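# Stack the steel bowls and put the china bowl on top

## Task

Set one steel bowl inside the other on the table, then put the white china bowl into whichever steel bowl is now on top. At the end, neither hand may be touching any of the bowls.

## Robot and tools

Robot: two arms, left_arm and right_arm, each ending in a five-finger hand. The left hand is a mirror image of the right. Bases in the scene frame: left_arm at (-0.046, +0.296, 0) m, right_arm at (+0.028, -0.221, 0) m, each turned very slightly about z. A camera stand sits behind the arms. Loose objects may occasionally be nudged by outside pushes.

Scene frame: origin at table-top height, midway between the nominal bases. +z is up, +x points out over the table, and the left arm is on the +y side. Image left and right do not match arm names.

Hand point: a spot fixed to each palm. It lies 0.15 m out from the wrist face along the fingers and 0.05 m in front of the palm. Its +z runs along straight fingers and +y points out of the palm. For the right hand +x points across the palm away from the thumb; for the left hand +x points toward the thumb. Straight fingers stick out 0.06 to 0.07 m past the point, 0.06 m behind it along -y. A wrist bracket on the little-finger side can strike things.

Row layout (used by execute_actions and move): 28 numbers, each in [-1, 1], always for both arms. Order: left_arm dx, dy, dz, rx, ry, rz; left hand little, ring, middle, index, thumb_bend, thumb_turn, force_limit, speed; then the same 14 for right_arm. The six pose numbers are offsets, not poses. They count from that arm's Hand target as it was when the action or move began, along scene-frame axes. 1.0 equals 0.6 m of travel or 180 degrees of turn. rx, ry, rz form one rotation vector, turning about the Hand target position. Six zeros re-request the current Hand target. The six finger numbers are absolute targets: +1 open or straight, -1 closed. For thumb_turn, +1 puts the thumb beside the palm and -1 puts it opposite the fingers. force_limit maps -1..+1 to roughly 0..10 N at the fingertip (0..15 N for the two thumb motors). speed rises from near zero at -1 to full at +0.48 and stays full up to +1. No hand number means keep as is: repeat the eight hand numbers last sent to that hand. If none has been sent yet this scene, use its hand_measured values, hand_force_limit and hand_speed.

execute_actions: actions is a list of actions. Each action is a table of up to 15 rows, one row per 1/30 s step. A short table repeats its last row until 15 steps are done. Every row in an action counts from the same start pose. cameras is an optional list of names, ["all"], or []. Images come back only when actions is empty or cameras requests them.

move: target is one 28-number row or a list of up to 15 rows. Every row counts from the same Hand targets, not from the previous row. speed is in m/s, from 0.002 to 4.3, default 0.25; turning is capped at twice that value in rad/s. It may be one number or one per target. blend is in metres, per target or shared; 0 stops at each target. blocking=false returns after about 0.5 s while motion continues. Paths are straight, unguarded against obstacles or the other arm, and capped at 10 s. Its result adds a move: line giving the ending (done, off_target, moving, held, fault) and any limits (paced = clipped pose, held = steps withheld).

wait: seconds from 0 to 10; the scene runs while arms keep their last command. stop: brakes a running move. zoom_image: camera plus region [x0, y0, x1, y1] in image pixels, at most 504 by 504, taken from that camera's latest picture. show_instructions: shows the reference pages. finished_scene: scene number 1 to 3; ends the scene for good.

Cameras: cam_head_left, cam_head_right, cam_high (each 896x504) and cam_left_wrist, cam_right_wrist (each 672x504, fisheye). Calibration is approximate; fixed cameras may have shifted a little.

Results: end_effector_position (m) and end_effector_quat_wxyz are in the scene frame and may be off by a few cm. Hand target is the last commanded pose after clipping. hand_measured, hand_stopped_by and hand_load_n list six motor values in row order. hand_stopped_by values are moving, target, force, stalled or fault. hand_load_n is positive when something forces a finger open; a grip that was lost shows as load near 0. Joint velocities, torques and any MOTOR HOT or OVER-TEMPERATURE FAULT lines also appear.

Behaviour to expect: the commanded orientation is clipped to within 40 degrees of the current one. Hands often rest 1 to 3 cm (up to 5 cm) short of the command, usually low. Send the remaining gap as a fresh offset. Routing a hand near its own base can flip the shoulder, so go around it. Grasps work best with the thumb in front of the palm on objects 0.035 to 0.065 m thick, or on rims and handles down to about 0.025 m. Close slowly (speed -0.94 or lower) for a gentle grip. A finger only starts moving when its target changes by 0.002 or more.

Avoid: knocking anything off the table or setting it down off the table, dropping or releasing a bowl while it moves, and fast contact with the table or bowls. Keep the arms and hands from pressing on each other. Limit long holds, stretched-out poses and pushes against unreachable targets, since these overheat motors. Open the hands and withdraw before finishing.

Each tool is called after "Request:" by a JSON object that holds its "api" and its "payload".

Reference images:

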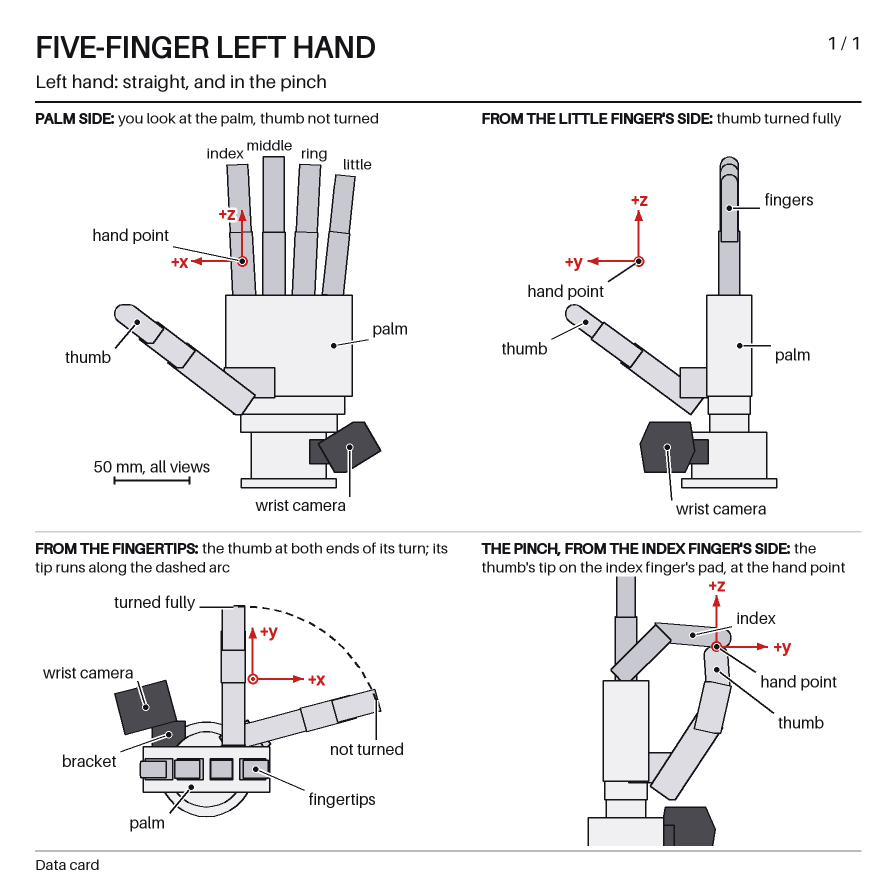

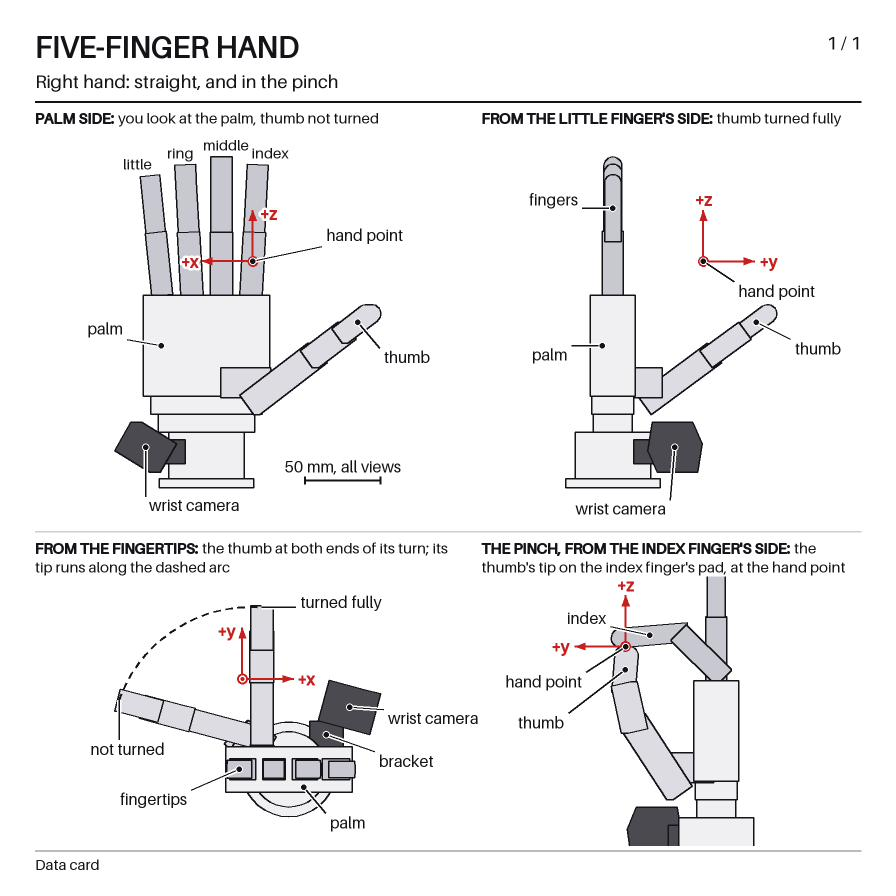

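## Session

Scene 2 done. Now scene 3.

Request:
{"api": "execute_actions", "payload": {"actions": [], "cameras": ["all"]}}

Scene clock: 0.00 s.
left_arm: end_effector_position=(+0.5532, +0.1663, +0.3478) hand_measured=(+1.000, +1.000, +1.000, +1.000, +1.000, +1.000) hand_load_n=(+0.0, +0.0, +0.0, +0.0, +0.0, +0.0) hand_stopped_by=(target, target, target, target, target, target) hand_force_limit=0.00 hand_speed=-0.80 end_effector_quat_wxyz=(+0.333, +0.772, -0.362, +0.403) | right_arm: end_effector_position=(+0.3478, +0.0401, +0.3400) hand_measured=(+1.000, +1.000, +1.000, +1.000, +1.000, +1.000) hand_load_n=(+0.0, +0.0, +0.0, +0.0, +0.0, +0.0) hand_stopped_by=(target, target, target, target, target, target) hand_force_limit=0.00 hand_speed=-0.80 end_effector_quat_wxyz=(+0.661, -0.617, -0.314, -0.292)
Joint positions: left_arm=[0.134 1.726 1.633 -0.921 1.008 -0.887] | right_arm=[0.248 0.997 0.7 0.571 -1.412 -0.616]
Joint velocities: within noise
Joint torques (N m): no reading
Heat: left arm: hottest shoulder 29 °C; right arm: hottest elbow 33 °C.
Hand target: left_arm +0.5586, +0.1670, +0.3523; +0.330, +0.769, -0.365, +0.408 | right_arm +0.3514, +0.0409, +0.3538; +0.658, -0.610, -0.323, -0.302
camera_calibration:
cam_left_wrist: T_world_to_cam=[[0.901788, 0.430914, -0.0330451, -0.561027], [0.02905, 0.0158501, 0.999452, -0.355003], [0.431201, -0.902254, 0.00177539, 0.0229452], [0, 0, 0, 1]] pos_world=[0.506346, 0.268083, 0.336229]
cam_right_wrist: T_world_to_cam=[[0.913444, 0.0893026, -0.397046, -0.185179], [-0.328167, -0.415356, -0.848402, 0.433778], [-0.24068, 0.905265, -0.350099, 0.280935], [0, 0, 0, 1]] pos_world=[0.379118, -0.0576112, 0.392848]

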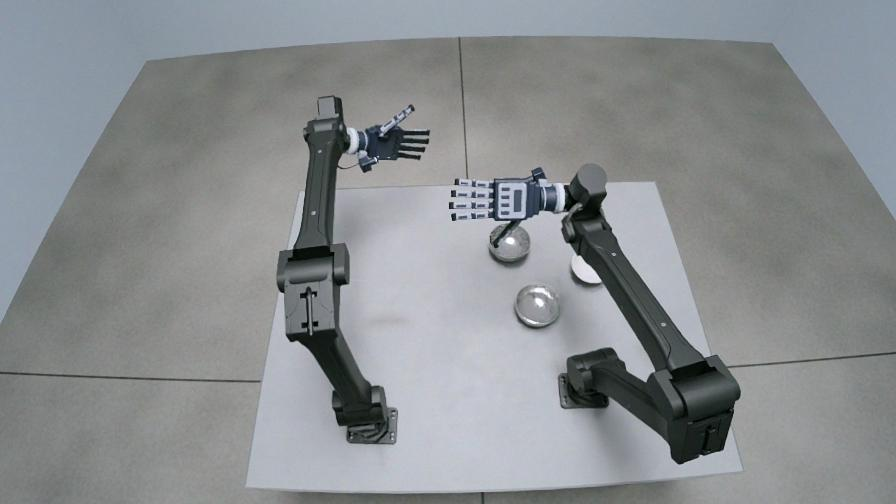

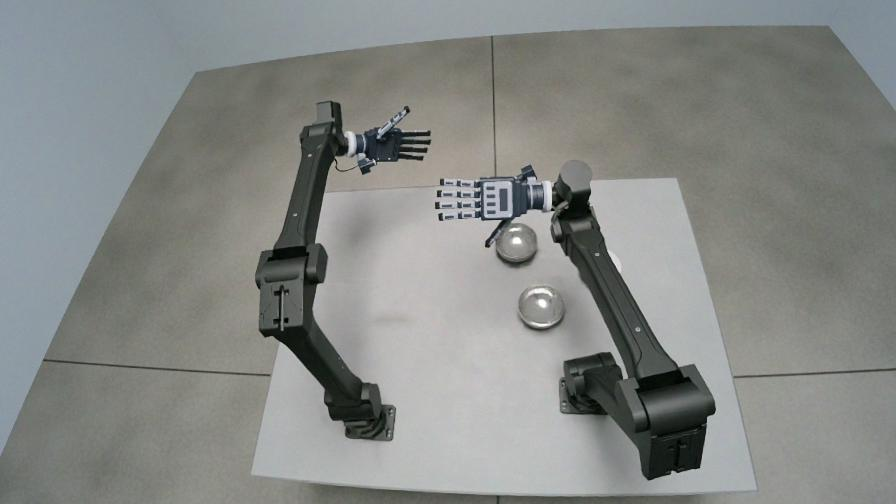

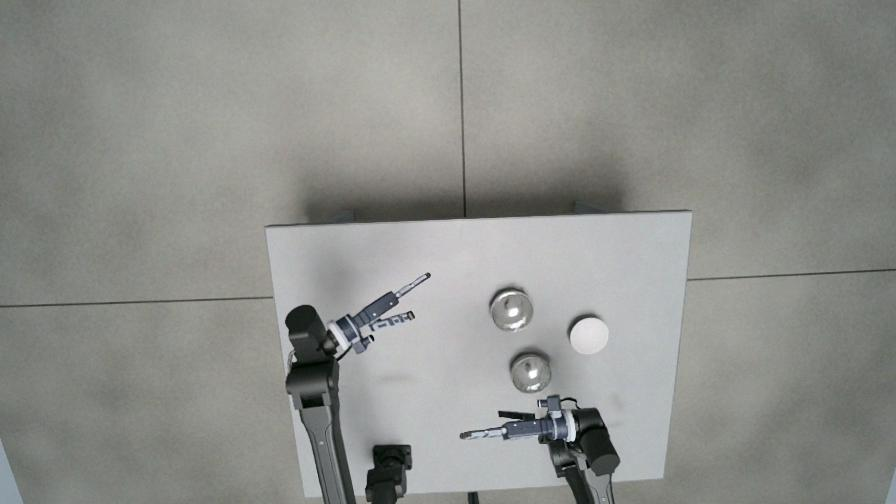

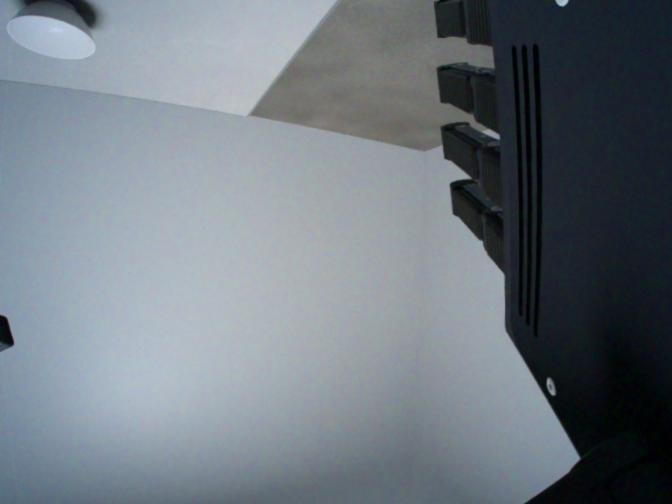

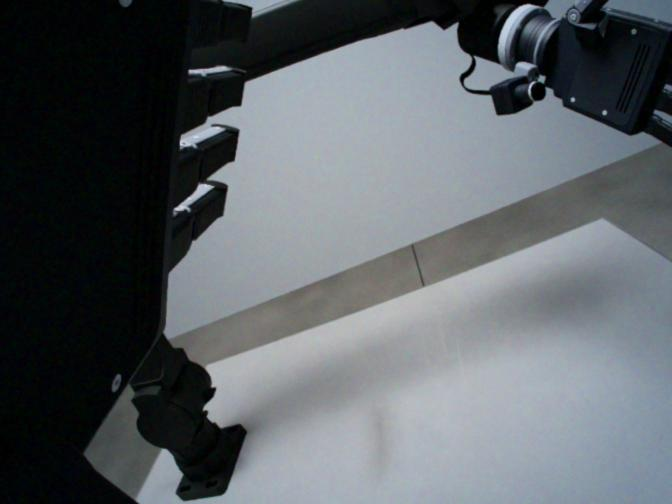

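Request:
{"api": "move", "payload": {"target": [0,0.12,0.02,0.14,0,0,1,1,1,1,1,1,0,-0.8,-0.05,-0.258,-0.12,0.016,0.433,-0.556,1,1,1,1,1,-1,0.1,-0.4], "speed": 0.35, "cameras": ["cam_head_left","cam_high","cam_left_wrist","cam_right_wrist"]}}

Scene clock: 48.80 s.
left_arm: end_effector_position=(+0.5488, +0.2307, +0.3598) hand_measured=(+1.000, +1.000, +1.000, +1.000, +1.000, +1.000) hand_load_n=(+0.0, +0.0, +0.0, +0.0, +0.0, +0.0) hand_stopped_by=(target, target, target, target, target, target) hand_force_limit=0.00 hand_speed=-0.80 end_effector_quat_wxyz=(+0.162, +0.824, -0.443, +0.315) | right_arm: end_effector_position=(+0.3128, -0.1198, +0.2539) hand_measured=(+1.000, +1.000, +1.000, +1.000, +1.000, -1.000) hand_load_n=(+0.0, +0.0, +0.0, +0.0, +0.0, +0.0) hand_stopped_by=(target, target, target, target, target, target) hand_force_limit=0.10 hand_speed=-0.40 end_effector_quat_wxyz=(-0.252, +0.661, -0.656, +0.264)
Joint positions: left_arm=[0.18 1.777 1.955 -1.392 0.643 -0.538] | right_arm=[0.401 0.731 0.889 -1.02 0.254 0.257]
Joint torques (N m): left_arm=[1.9 -16.09 12.29 0.64 0.38 0.03] | right_arm=[-0.15 -0.85 13.35 0.7 0.28 -0.01]
Heat: left arm: hottest elbow 33 °C; right arm: hottest elbow 39 °C.
Hand target: left_arm +0.5586, +0.2390, +0.3645; +0.154, +0.823, -0.445, +0.319 | right_arm +0.3213, -0.1140, +0.2818; -0.271, +0.653, -0.654, +0.270
Off the commanded pose: left_arm 0.014 m, 1 deg | right_arm 0.030 m, 3 deg.
move: off_target (left_arm, right_arm)
camera_calibration:
cam_left_wrist: T_world_to_cam=[[0.905236, 0.397941, 0.148964, -0.644155], [0.0273395, -0.4044, 0.914173, -0.239325], [0.424028, -0.82347, -0.376957, 0.205002], [0, 0, 0, 1]] pos_world=[0.502729, 0.328365, 0.392017]
cam_right_wrist: T_world_to_cam=[[-0.69155, -0.284319, -0.664019, 0.351906], [-0.480982, 0.867091, 0.129654, 0.235947], [0.538901, 0.409043, -0.736389, 0.18191], [0, 0, 0, 1]] pos_world=[0.258815, -0.178943, 0.337037]
Images, in order (width x height): cam_head_left 896x504, cam_high 896x504, cam_left_wrist 672x504, cam_right_wrist 672x504.

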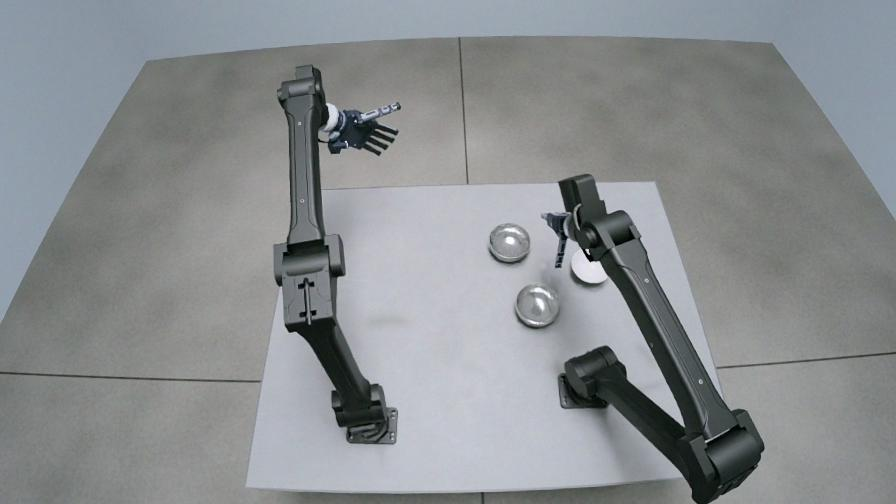

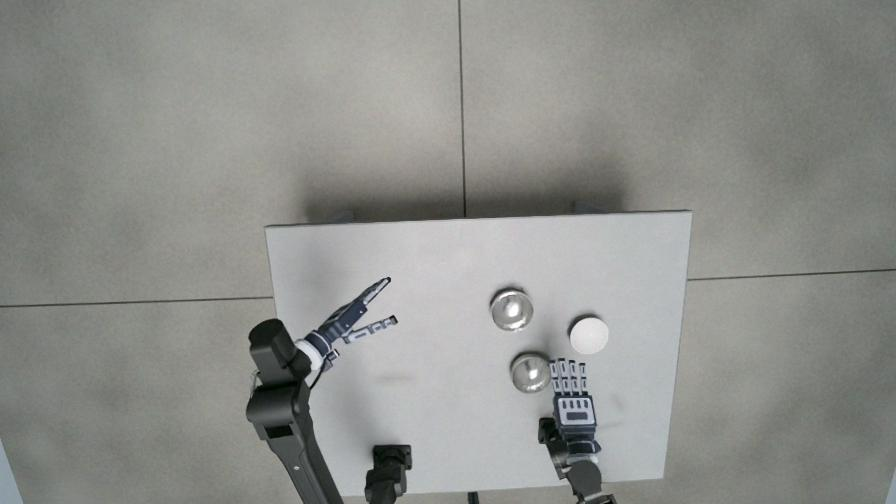

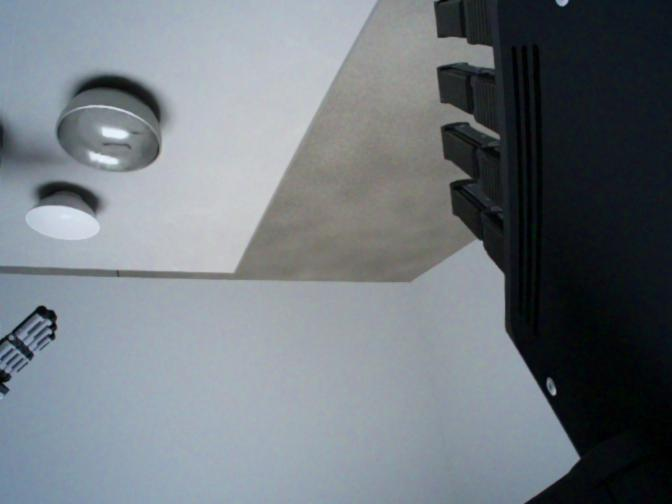

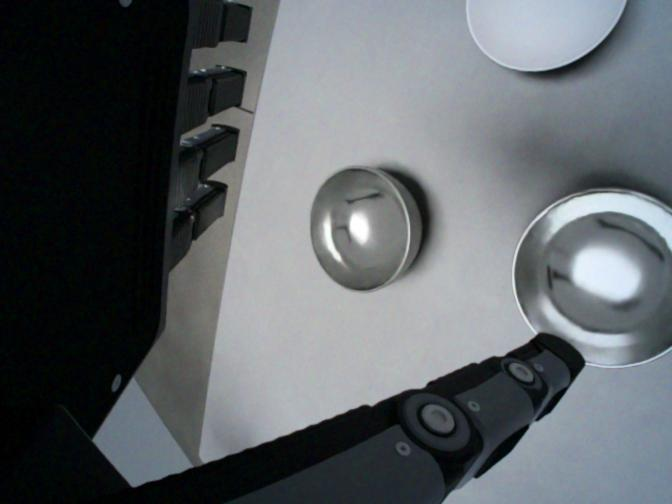

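Request:
{"api": "move", "payload": {"target": [0,0,0,0,0,0,1,1,1,1,1,1,0,-0.8,-0.012,0.008,-0.25,0,0,0,1,0.7,0.7,0.6,1,-1,0.1,-0.4], "speed": 0.2, "cameras": ["cam_head_left","cam_high","cam_right_wrist"]}}

Request:
{"api": "zoom_image", "payload": {"camera": "cam_high", "region": [480, 290, 620, 430]}}

Request:
{"api": "zoom_image", "payload": {"camera": "cam_head_left", "region": [480, 210, 620, 350]}}

Scene clock: 80.00 s.
left_arm: end_effector_position=(+0.5487, +0.2307, +0.3598) hand_measured=(+1.000, +1.000, +1.000, +1.000, +1.000, +1.000) hand_load_n=(+0.0, +0.0, +0.0, +0.0, +0.0, +0.0) hand_stopped_by=(target, target, target, target, target, target) hand_force_limit=0.00 hand_speed=-0.80 end_effector_quat_wxyz=(+0.162, +0.824, -0.443, +0.315) | right_arm: end_effector_position=(+0.3118, -0.1153, +0.1317) hand_measured=(+1.000, +0.700, +0.700, +0.600, +1.000, -1.000) hand_load_n=(+0.0, +0.0, +0.0, +0.0, +0.0, +0.0) hand_stopped_by=(target, target, target, target, target, target) hand_force_limit=0.10 hand_speed=-0.40 end_effector_quat_wxyz=(-0.264, +0.653, -0.656, +0.271)
Joint positions: left_arm=[0.18 1.777 1.955 -1.392 0.643 -0.537] | right_arm=[0.428 0.71 0.549 -0.676 0.278 0.285]
Joint torques (N m): left_arm=[1.9 -16.09 12.29 0.64 0.38 0.04] | right_arm=[0.26 -0.91 8.96 1.96 0.31 0]
Heat: left arm: hottest elbow 38 °C; right arm: hottest elbow 40 °C.
Hand target: left_arm +0.5586, +0.2390, +0.3645; +0.154, +0.823, -0.445, +0.319 | right_arm +0.3141, -0.1092, +0.1317; -0.271, +0.653, -0.654, +0.270
Off the commanded pose: left_arm 0.014 m, 1 deg | right_arm 0.007 m, 1 deg.
move: off_target (left_arm)
camera_calibration:
cam_right_wrist: T_world_to_cam=[[-0.673904, -0.270292, -0.687602, 0.270576], [-0.476599, 0.870183, 0.125042, 0.2471], [0.564541, 0.411976, -0.71524, 0.0802164], [0, 0, 0, 1]] pos_world=[0.254825, -0.174935, 0.212525]
Images, in order (width x height): cam_head_left 896x504, cam_high 896x504, cam_right_wrist 672x504.

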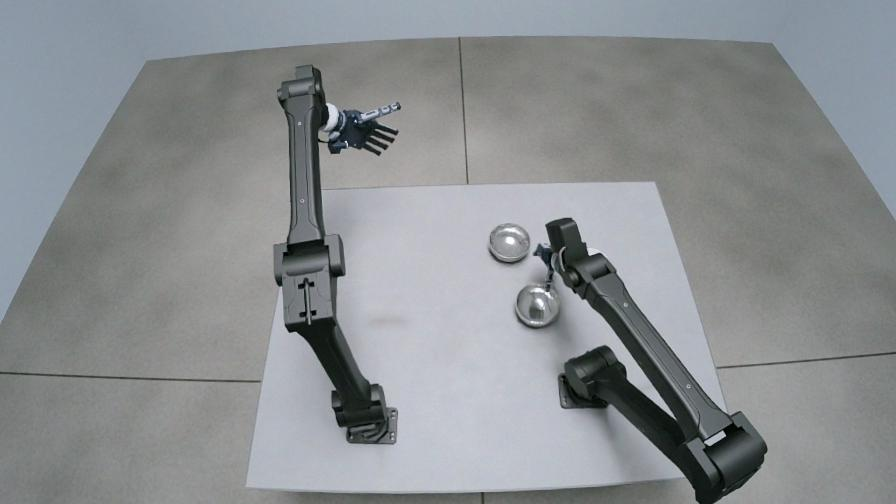

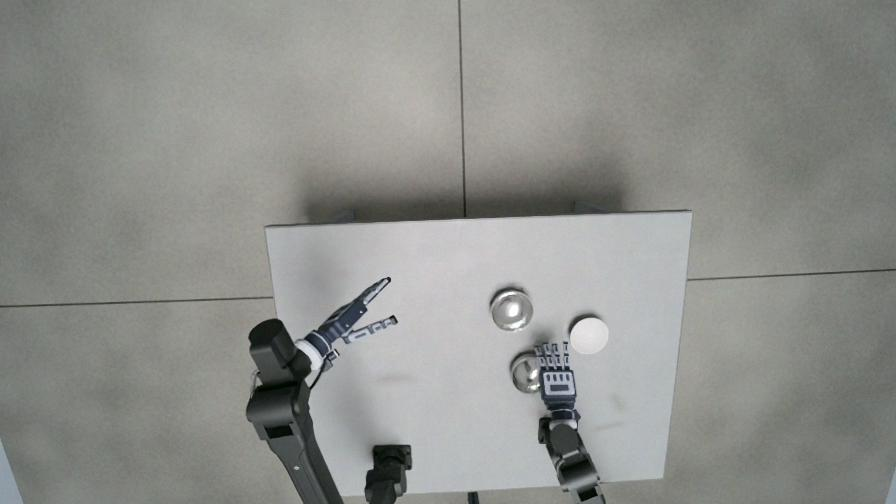

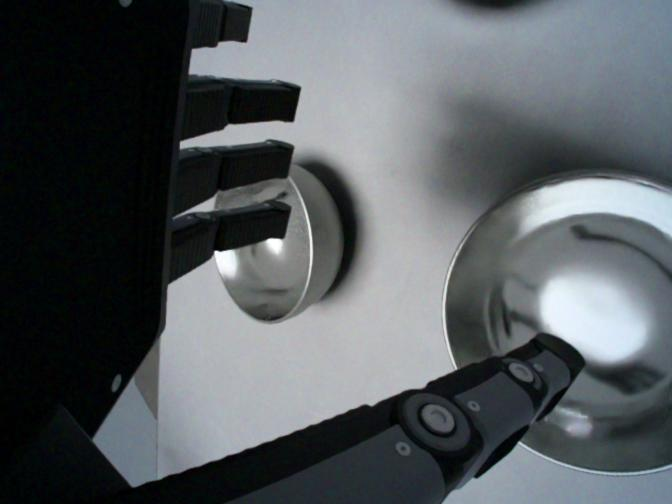

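Scaled by 3.600.

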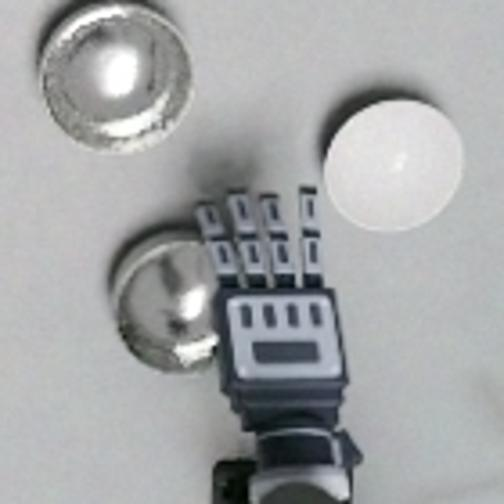

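Scaled by 3.600.

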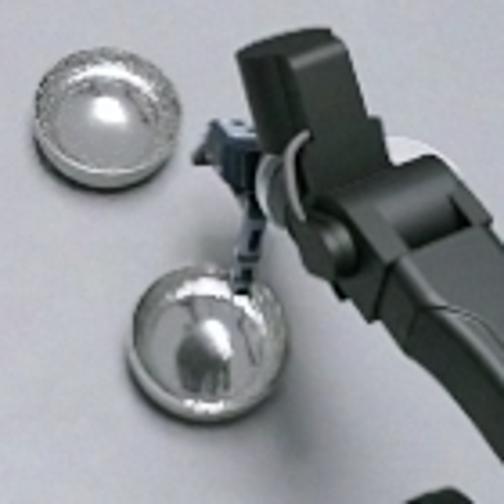

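Request:
{"api": "move", "payload": {"target": [0,0,0,0,0,0,1,1,1,1,1,1,0,-0.8,0.004,0.015,-0.095,0,0,0,1,0.7,0.7,0.6,1,-1,0.1,-0.4], "speed": 0.12, "cameras": ["cam_head_left","cam_high","cam_right_wrist"]}}

Request:
{"api": "zoom_image", "payload": {"camera": "cam_high", "region": [490, 310, 590, 410]}}

Request:
{"api": "zoom_image", "payload": {"camera": "cam_head_left", "region": [490, 250, 590, 350]}}

Scene clock: 122.53 s.
left_arm: end_effector_position=(+0.5487, +0.2307, +0.3598) hand_measured=(+1.000, +1.000, +1.000, +1.000, +1.000, +1.000) hand_load_n=(+0.0, +0.0, +0.0, +0.0, +0.0, +0.0) hand_stopped_by=(target, target, target, target, target, target) hand_force_limit=0.00 hand_speed=-0.80 end_effector_quat_wxyz=(+0.162, +0.824, -0.443, +0.315) | right_arm: end_effector_position=(+0.3149, -0.1063, +0.0752) hand_measured=(+1.000, +0.700, +0.700, +0.600, +1.000, -1.000) hand_load_n=(+0.0, +0.0, +0.0, +0.0, +0.0, +0.0) hand_stopped_by=(target, target, target, target, target, target) hand_force_limit=0.10 hand_speed=-0.40 end_effector_quat_wxyz=(-0.265, +0.653, -0.656, +0.271)
Joint positions: left_arm=[0.18 1.777 1.955 -1.392 0.643 -0.537] | right_arm=[0.462 0.799 0.429 -0.473 0.301 0.311]
Joint torques (N m): left_arm=[1.9 -16.09 12.29 0.65 0.38 0.03] | right_arm=[0.79 -0.97 8.28 1.87 0.3 0]
Heat: left arm: hottest elbow 40 °C; right arm: hottest elbow 41 °C.
Hand target: left_arm +0.5586, +0.2390, +0.3645; +0.154, +0.823, -0.445, +0.319 | right_arm +0.3166, -0.1002, +0.0748; -0.271, +0.653, -0.654, +0.270
Off the commanded pose: left_arm 0.014 m, 1 deg | right_arm 0.006 m, 1 deg.
move: off_target (left_arm)
camera_calibration:
cam_right_wrist: T_world_to_cam=[[-0.672896, -0.270229, -0.688613, 0.236048], [-0.476813, 0.870149, 0.124461, 0.247829], [0.565562, 0.412089, -0.714368, 0.0339099], [0, 0, 0, 1]] pos_world=[0.257826, -0.165835, 0.155925]
Images, in order (width x height): cam_head_left 896x504, cam_high 896x504, cam_right_wrist 672x504.

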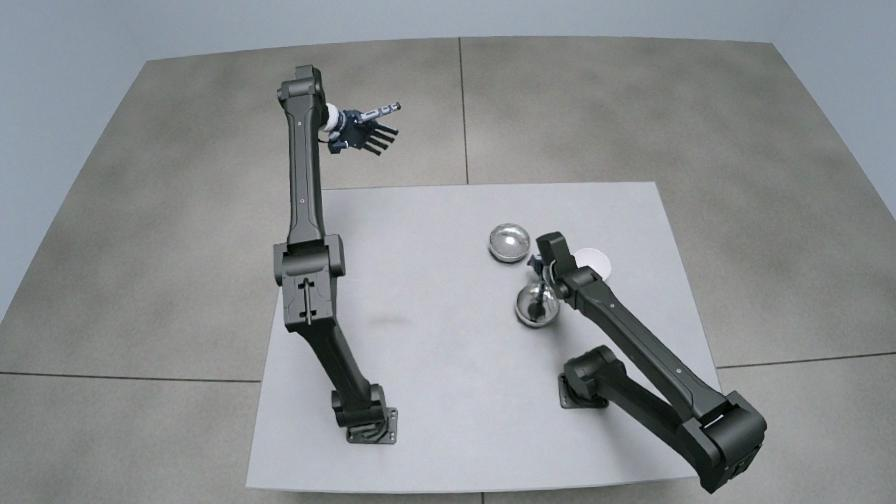

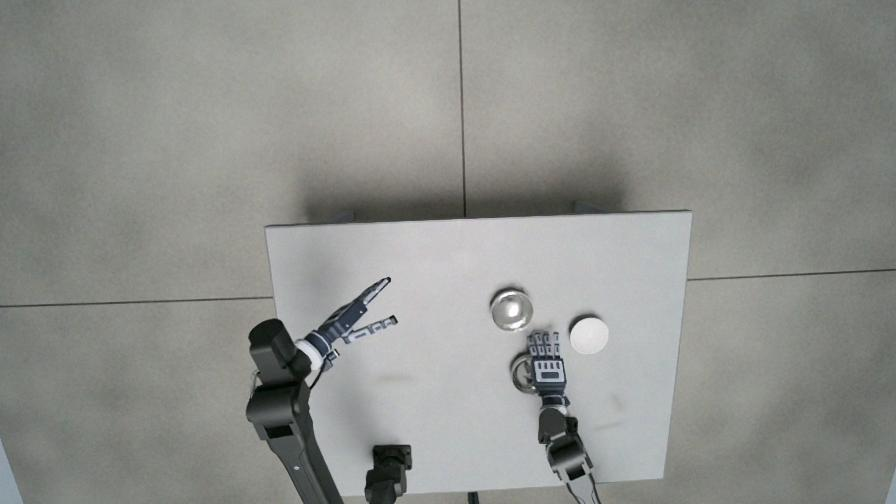

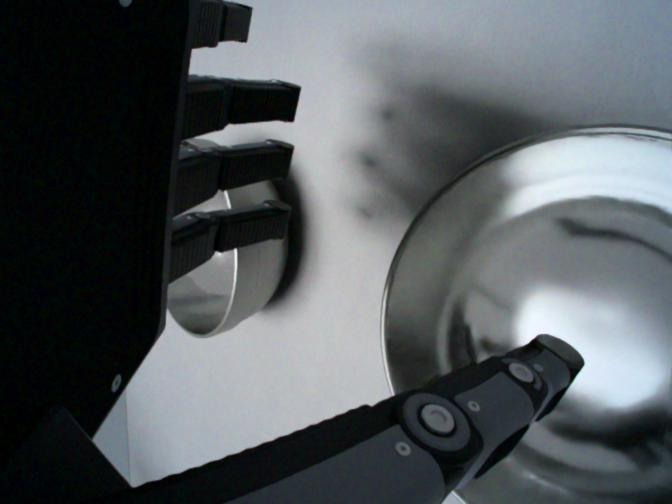

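Scaled by 5.040.

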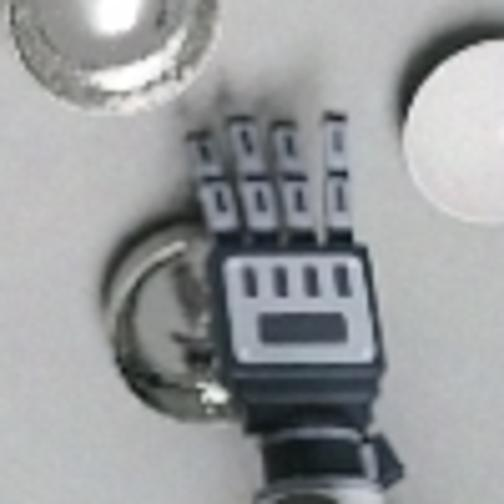

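Scaled by 5.040.

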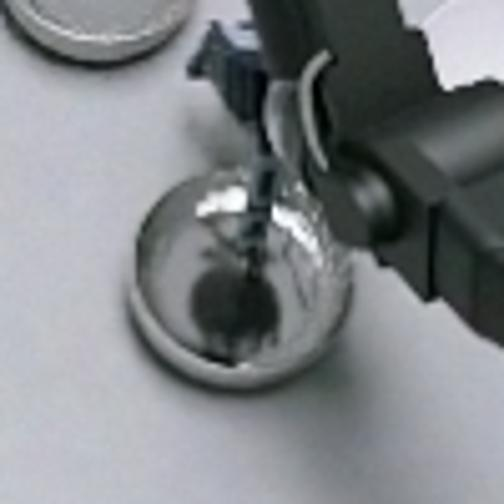

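Request:
{"api": "move", "payload": {"target": [[0,0,0,0,0,0,1,1,1,1,1,1,0,-0.8,0,0,-0.06,0,0,0,1,0.7,0.7,0.6,1,-1,0.1,-0.4],[0,0,0,0,0,0,1,1,1,1,1,1,0,-0.8,0,0,-0.06,0,0,0,1,0.25,0.25,0.25,0.35,-1,-0.6,-0.6]], "speed": 0.08, "cameras": ["cam_head_left","cam_high","cam_right_wrist"]}}

Request:
{"api": "zoom_image", "payload": {"camera": "cam_high", "region": [490, 310, 590, 410]}}

Scene clock: 144.87 s.
left_arm: end_effector_position=(+0.5487, +0.2307, +0.3598) hand_measured=(+1.000, +1.000, +1.000, +1.000, +1.000, +1.000) hand_load_n=(+0.0, +0.0, +0.0, +0.0, +0.0, +0.0) hand_stopped_by=(target, target, target, target, target, target) hand_force_limit=0.00 hand_speed=-0.80 end_effector_quat_wxyz=(+0.162, +0.824, -0.443, +0.315) | right_arm: end_effector_position=(+0.3157, -0.1058, +0.0396) hand_measured=(+1.000, +0.250, +0.250, +0.250, +0.350, -1.000) hand_load_n=(+0.0, +0.0, +0.0, +0.0, +0.0, +0.0) hand_stopped_by=(target, target, target, target, target, target) hand_force_limit=-0.60 hand_speed=-0.60 end_effector_quat_wxyz=(-0.265, +0.652, -0.656, +0.271)
Joint positions: left_arm=[0.18 1.777 1.955 -1.392 0.643 -0.537] | right_arm=[0.462 0.875 0.357 -0.323 0.301 0.312]
Joint torques (N m): left_arm=[1.96 -16.09 12.29 0.64 0.38 0.04] | right_arm=[0.09 -1.38 7.88 1.96 0.29 0.01]
Heat: left arm: hottest elbow 41 °C; right arm: hottest elbow 39 °C.
Hand target: left_arm +0.5586, +0.2390, +0.3645; +0.154, +0.823, -0.445, +0.319 | right_arm +0.3165, -0.1001, +0.0387; -0.271, +0.653, -0.654, +0.270
Off the commanded pose: left_arm 0.014 m, 1 deg | right_arm 0.006 m, 1 deg.
move: off_target (left_arm)
camera_calibration:
cam_right_wrist: T_world_to_cam=[[-0.672199, -0.269392, -0.689621, 0.212056], [-0.476789, 0.870107, 0.124847, 0.252151], [0.566411, 0.412725, -0.713328, 0.00766209], [0, 0, 0, 1]] pos_world=[0.258426, -0.165434, 0.120223]
Images, in order (width x height): cam_head_left 896x504, cam_high 896x504, cam_right_wrist 672x504.

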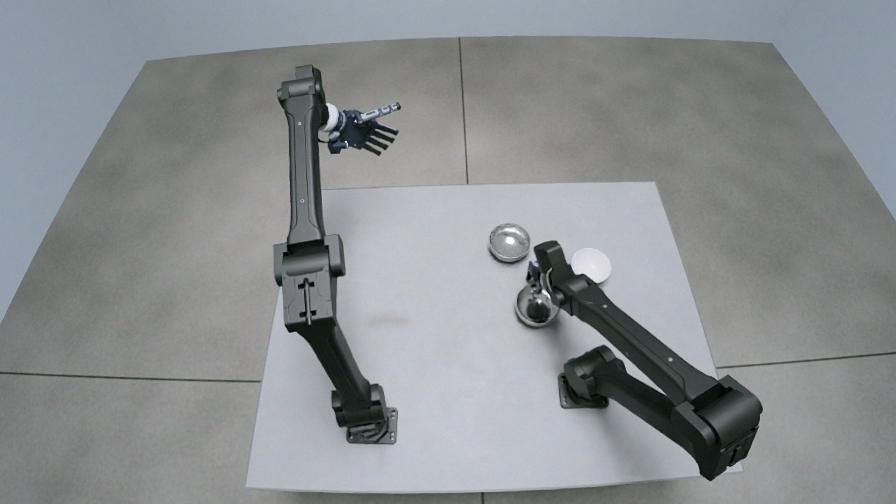

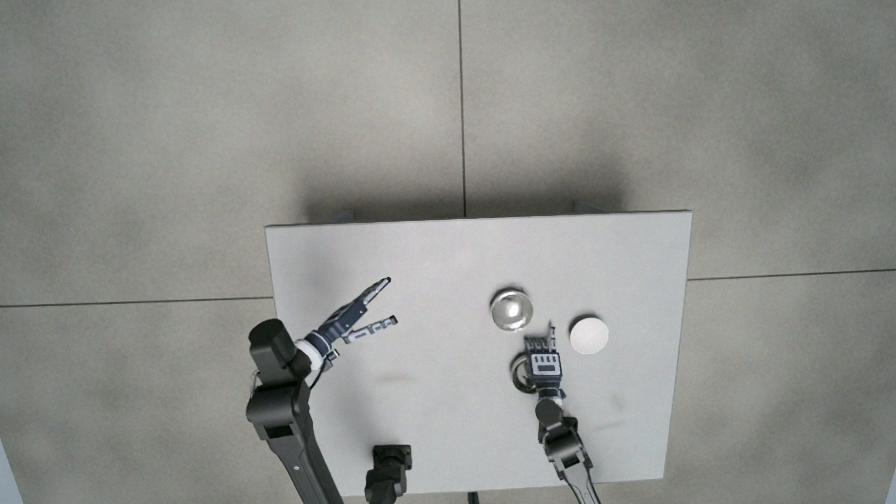

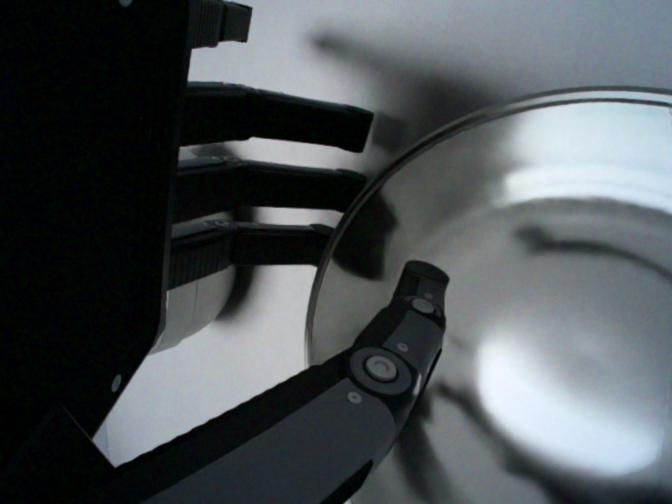

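Scaled by 5.040.

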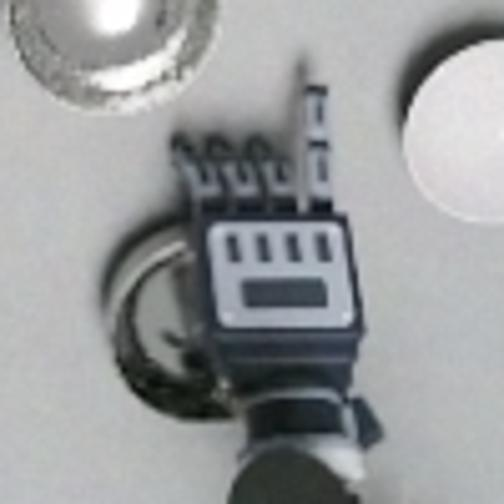

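Request:
{"api": "move", "payload": {"target": [[0,0,0,0,0,0,1,1,1,1,1,1,0,-0.8,0,0,0,0,0,0,1,-0.5,-0.5,-0.55,-0.3,-1,-0.6,-0.85]], "speed": 0.08, "cameras": ["cam_right_wrist","cam_head_left"]}}

Scene clock: 154.03 s.
left_arm: end_effector_position=(+0.5487, +0.2307, +0.3598) hand_measured=(+1.000, +1.000, +1.000, +1.000, +1.000, +1.000) hand_load_n=(+0.0, +0.5, +0.0, +0.0, +0.0, +0.0) hand_stopped_by=(target, target, target, target, target, target) hand_force_limit=0.00 hand_speed=-0.80 end_effector_quat_wxyz=(+0.162, +0.824, -0.443, +0.315) | right_arm: end_effector_position=(+0.3143, -0.1062, +0.0376) hand_measured=(+1.000, -0.276, -0.164, -0.206, +0.132, -1.000) hand_load_n=(+0.0, +1.5, +2.5, +3.0, +4.0, +0.5) hand_stopped_by=(target, force, force, force, force, target) hand_force_limit=-0.60 hand_speed=-0.85 end_effector_quat_wxyz=(-0.263, +0.653, -0.656, +0.271)
Joint positions: left_arm=[0.18 1.777 1.955 -1.392 0.643 -0.537] | right_arm=[0.464 0.877 0.354 -0.323 0.302 0.312]
Joint torques (N m): left_arm=[1.9 -16.09 12.29 0.65 0.38 0.03] | right_arm=[0.32 -1.55 8.08 1.87 0.29 -0.05]
Heat: left arm: hottest elbow 41 °C; right arm: hottest elbow 39 °C.
Hand target: left_arm +0.5586, +0.2390, +0.3645; +0.154, +0.823, -0.445, +0.319 | right_arm +0.3166, -0.1001, +0.0388; -0.271, +0.653, -0.654, +0.270
Off the commanded pose: left_arm 0.014 m, 1 deg | right_arm 0.007 m, 1 deg.
move: off_target (left_arm)
camera_calibration:
cam_right_wrist: T_world_to_cam=[[-0.675243, -0.271396, -0.685851, 0.210298], [-0.476586, 0.870215, 0.124866, 0.252059], [0.562949, 0.411182, -0.71695, 0.00818315], [0, 0, 0, 1]] pos_world=[0.257523, -0.165636, 0.118626]
Images, in order (width x height): cam_head_left 896x504, cam_right_wrist 672x504.

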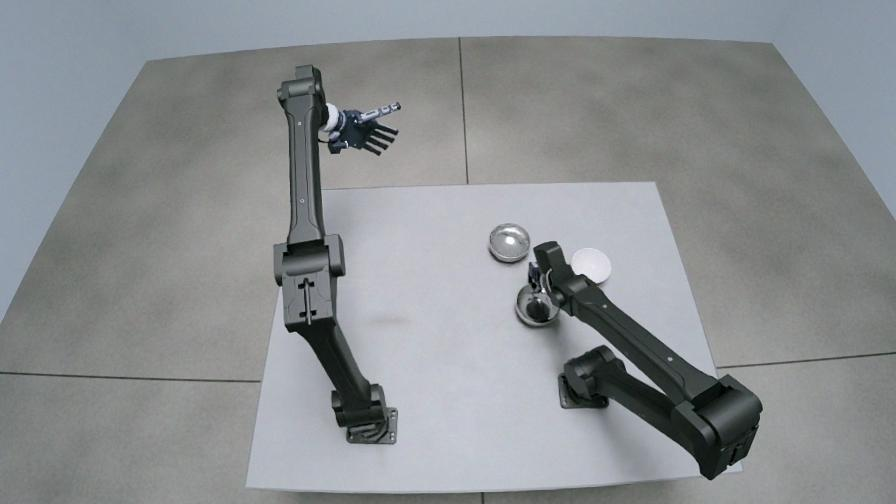

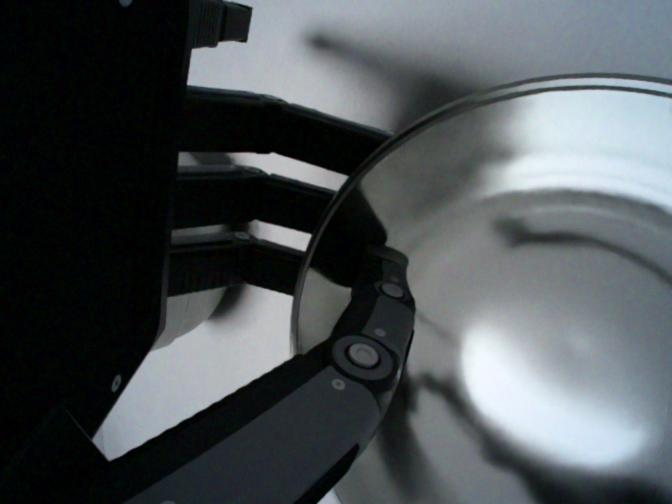

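Request:
{"api": "move", "payload": {"target": [[0,0,0,0,0,0,1,1,1,1,1,1,0,-0.8,0,0,0,0,0,0,1,-0.62,-0.6,-0.62,-0.4,-1,0.1,-0.9]], "speed": 0.08}}

Request:
{"api": "move", "payload": {"target": [[0,0,0,0,0,0,1,1,1,1,1,1,0,-0.8,0,0,0.06,0,-0.02,0,1,-0.62,-0.6,-0.62,-0.4,-1,0.1,-0.9]], "speed": 0.08, "cameras": ["cam_head_left","cam_high","cam_left_wrist","cam_right_wrist"]}}

Scene clock: 161.10 s.
left_arm: end_effector_position=(+0.5487, +0.2307, +0.3598) hand_measured=(+1.000, +1.000, +1.000, +1.000, +1.000, +1.000) hand_load_n=(+0.0, +0.5, +0.0, +0.0, +0.0, +0.0) hand_stopped_by=(target, target, target, target, target, target) hand_force_limit=0.00 hand_speed=-0.80 end_effector_quat_wxyz=(+0.162, +0.824, -0.443, +0.315) | right_arm: end_effector_position=(+0.3133, -0.1066, +0.0361) hand_measured=(+1.000, -0.320, -0.180, -0.220, +0.124, -1.000) hand_load_n=(+0.0, +6.0, +4.0, +8.5, +8.0, +1.0) hand_stopped_by=(target, force, force, force, force, target) hand_force_limit=0.10 hand_speed=-0.90 end_effector_quat_wxyz=(-0.261, +0.654, -0.657, +0.270)
Joint positions: left_arm=[0.18 1.777 1.955 -1.392 0.643 -0.537] | right_arm=[0.464 0.879 0.352 -0.323 0.302 0.312]
Joint torques (N m): left_arm=[1.9 -16.09 12.29 0.64 0.38 0.04] | right_arm=[0.38 -1.85 8.18 1.83 0.27 0.01]
Heat: left arm: hottest elbow 41 °C; right arm: hottest elbow 39 °C.
Hand target: left_arm +0.5586, +0.2390, +0.3645; +0.154, +0.823, -0.445, +0.319 | right_arm +0.3165, -0.1001, +0.0387; -0.271, +0.653, -0.654, +0.270
Off the commanded pose: left_arm 0.014 m, 1 deg | right_arm 0.008 m, 1 deg.
move: off_target (left_arm)

Scene clock: 162.23 s.
left_arm: end_effector_position=(+0.5487, +0.2307, +0.3598) hand_measured=(+1.000, +1.000, +1.000, +1.000, +1.000, +1.000) hand_load_n=(+0.0, +0.0, +0.0, +0.0, +0.0, +0.0) hand_stopped_by=(target, target, target, target, target, target) hand_force_limit=0.00 hand_speed=-0.80 end_effector_quat_wxyz=(+0.162, +0.824, -0.443, +0.315) | right_arm: end_effector_position=(+0.3068, -0.1101, +0.0540) hand_measured=(+1.000, -0.320, -0.178, -0.220, +0.124, -1.000) hand_load_n=(+0.0, +5.5, +5.5, +9.0, +9.0, +1.5) hand_stopped_by=(target, force, force, force, force, target) hand_force_limit=0.10 hand_speed=-0.90 end_effector_quat_wxyz=(-0.270, +0.649, -0.651, +0.286)
Joint positions: left_arm=[0.18 1.777 1.955 -1.392 0.643 -0.537] | right_arm=[0.485 0.782 0.352 -0.39 0.336 0.312]
Joint torques (N m): left_arm=[1.9 -16.09 12.29 0.64 0.38 0.03] | right_arm=[0.62 -2.49 10.86 0.91 0.34 -0.04]
Heat: left arm: hottest elbow 41 °C; right arm: hottest elbow 39 °C.
Hand target: left_arm +0.5586, +0.2390, +0.3645; +0.154, +0.823, -0.445, +0.319 | right_arm +0.3165, -0.1001, +0.0747; -0.291, +0.644, -0.645, +0.291
Off the commanded pose: left_arm 0.014 m, 1 deg | right_arm 0.025 m, 3 deg.
move: off_target (left_arm, right_arm)
camera_calibration:
cam_left_wrist: T_world_to_cam=[[0.90531, 0.397669, 0.14924, -0.644211], [0.0270352, -0.404595, 0.914096, -0.239078], [0.42389, -0.823506, -0.377035, 0.205114], [0, 0, 0, 1]] pos_world=[0.502729, 0.328366, 0.392017]
cam_right_wrist: T_world_to_cam=[[-0.651587, -0.27819, -0.705723, 0.208403], [-0.478805, 0.872415, 0.0981773, 0.252208], [0.588371, 0.401874, -0.701653, 0.016153], [0, 0, 0, 1]] pos_world=[0.247047, -0.168545, 0.133648]
Images, in order (width x height): cam_head_left 896x504, cam_high 896x504, cam_left_wrist 672x504, cam_right_wrist 672x504.

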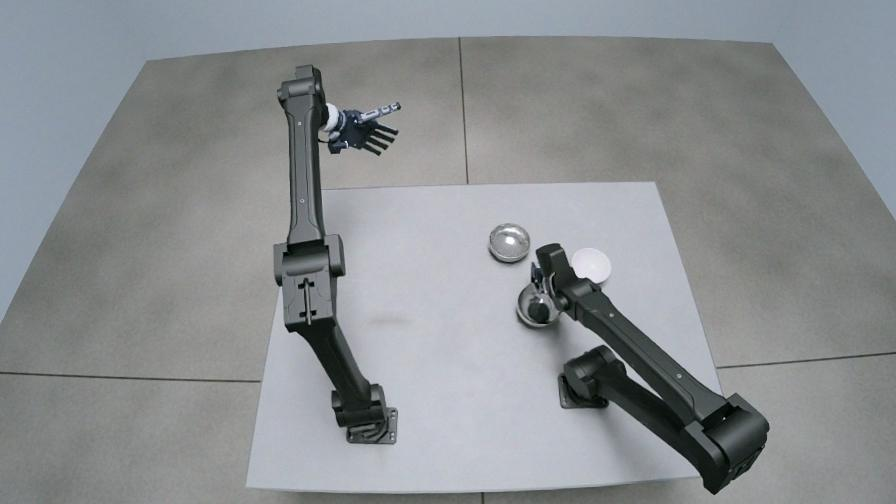

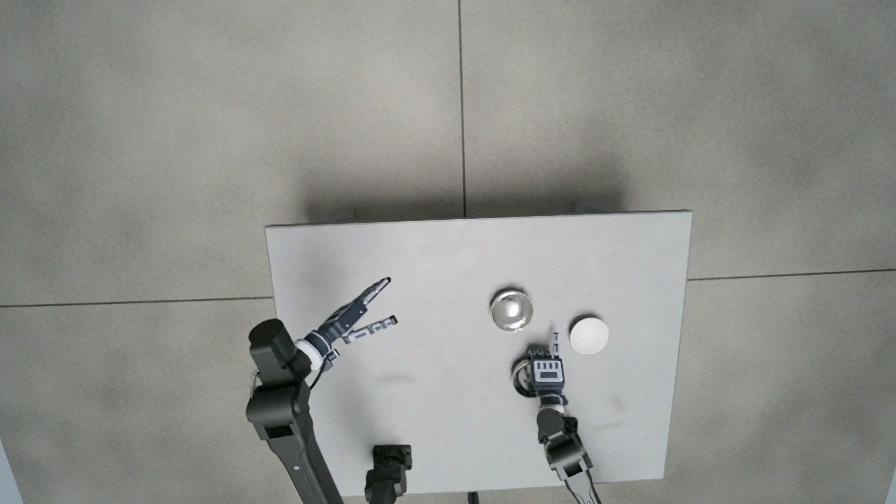

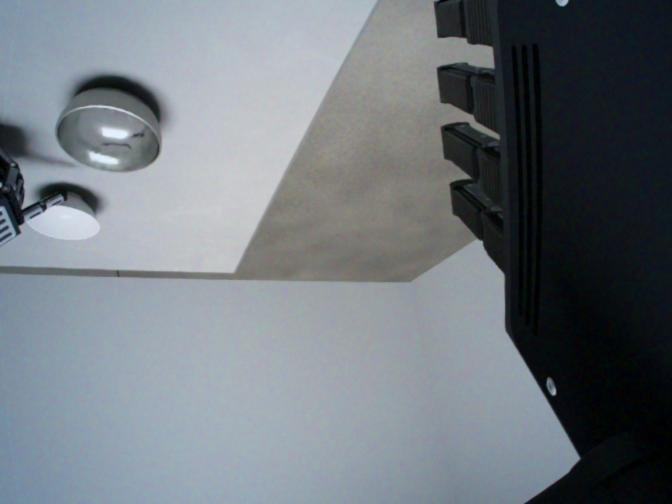

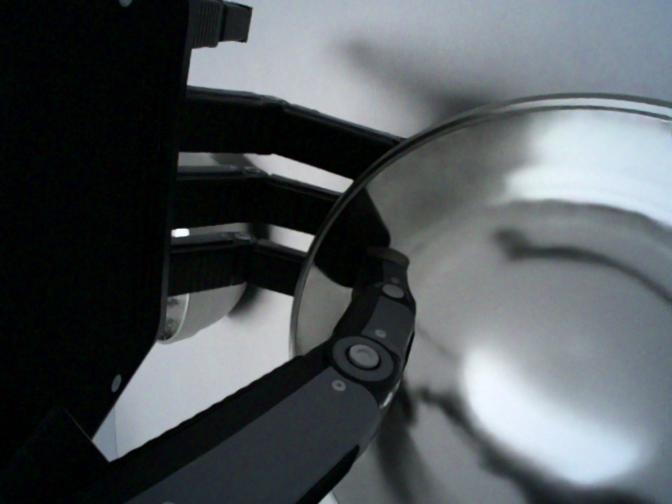

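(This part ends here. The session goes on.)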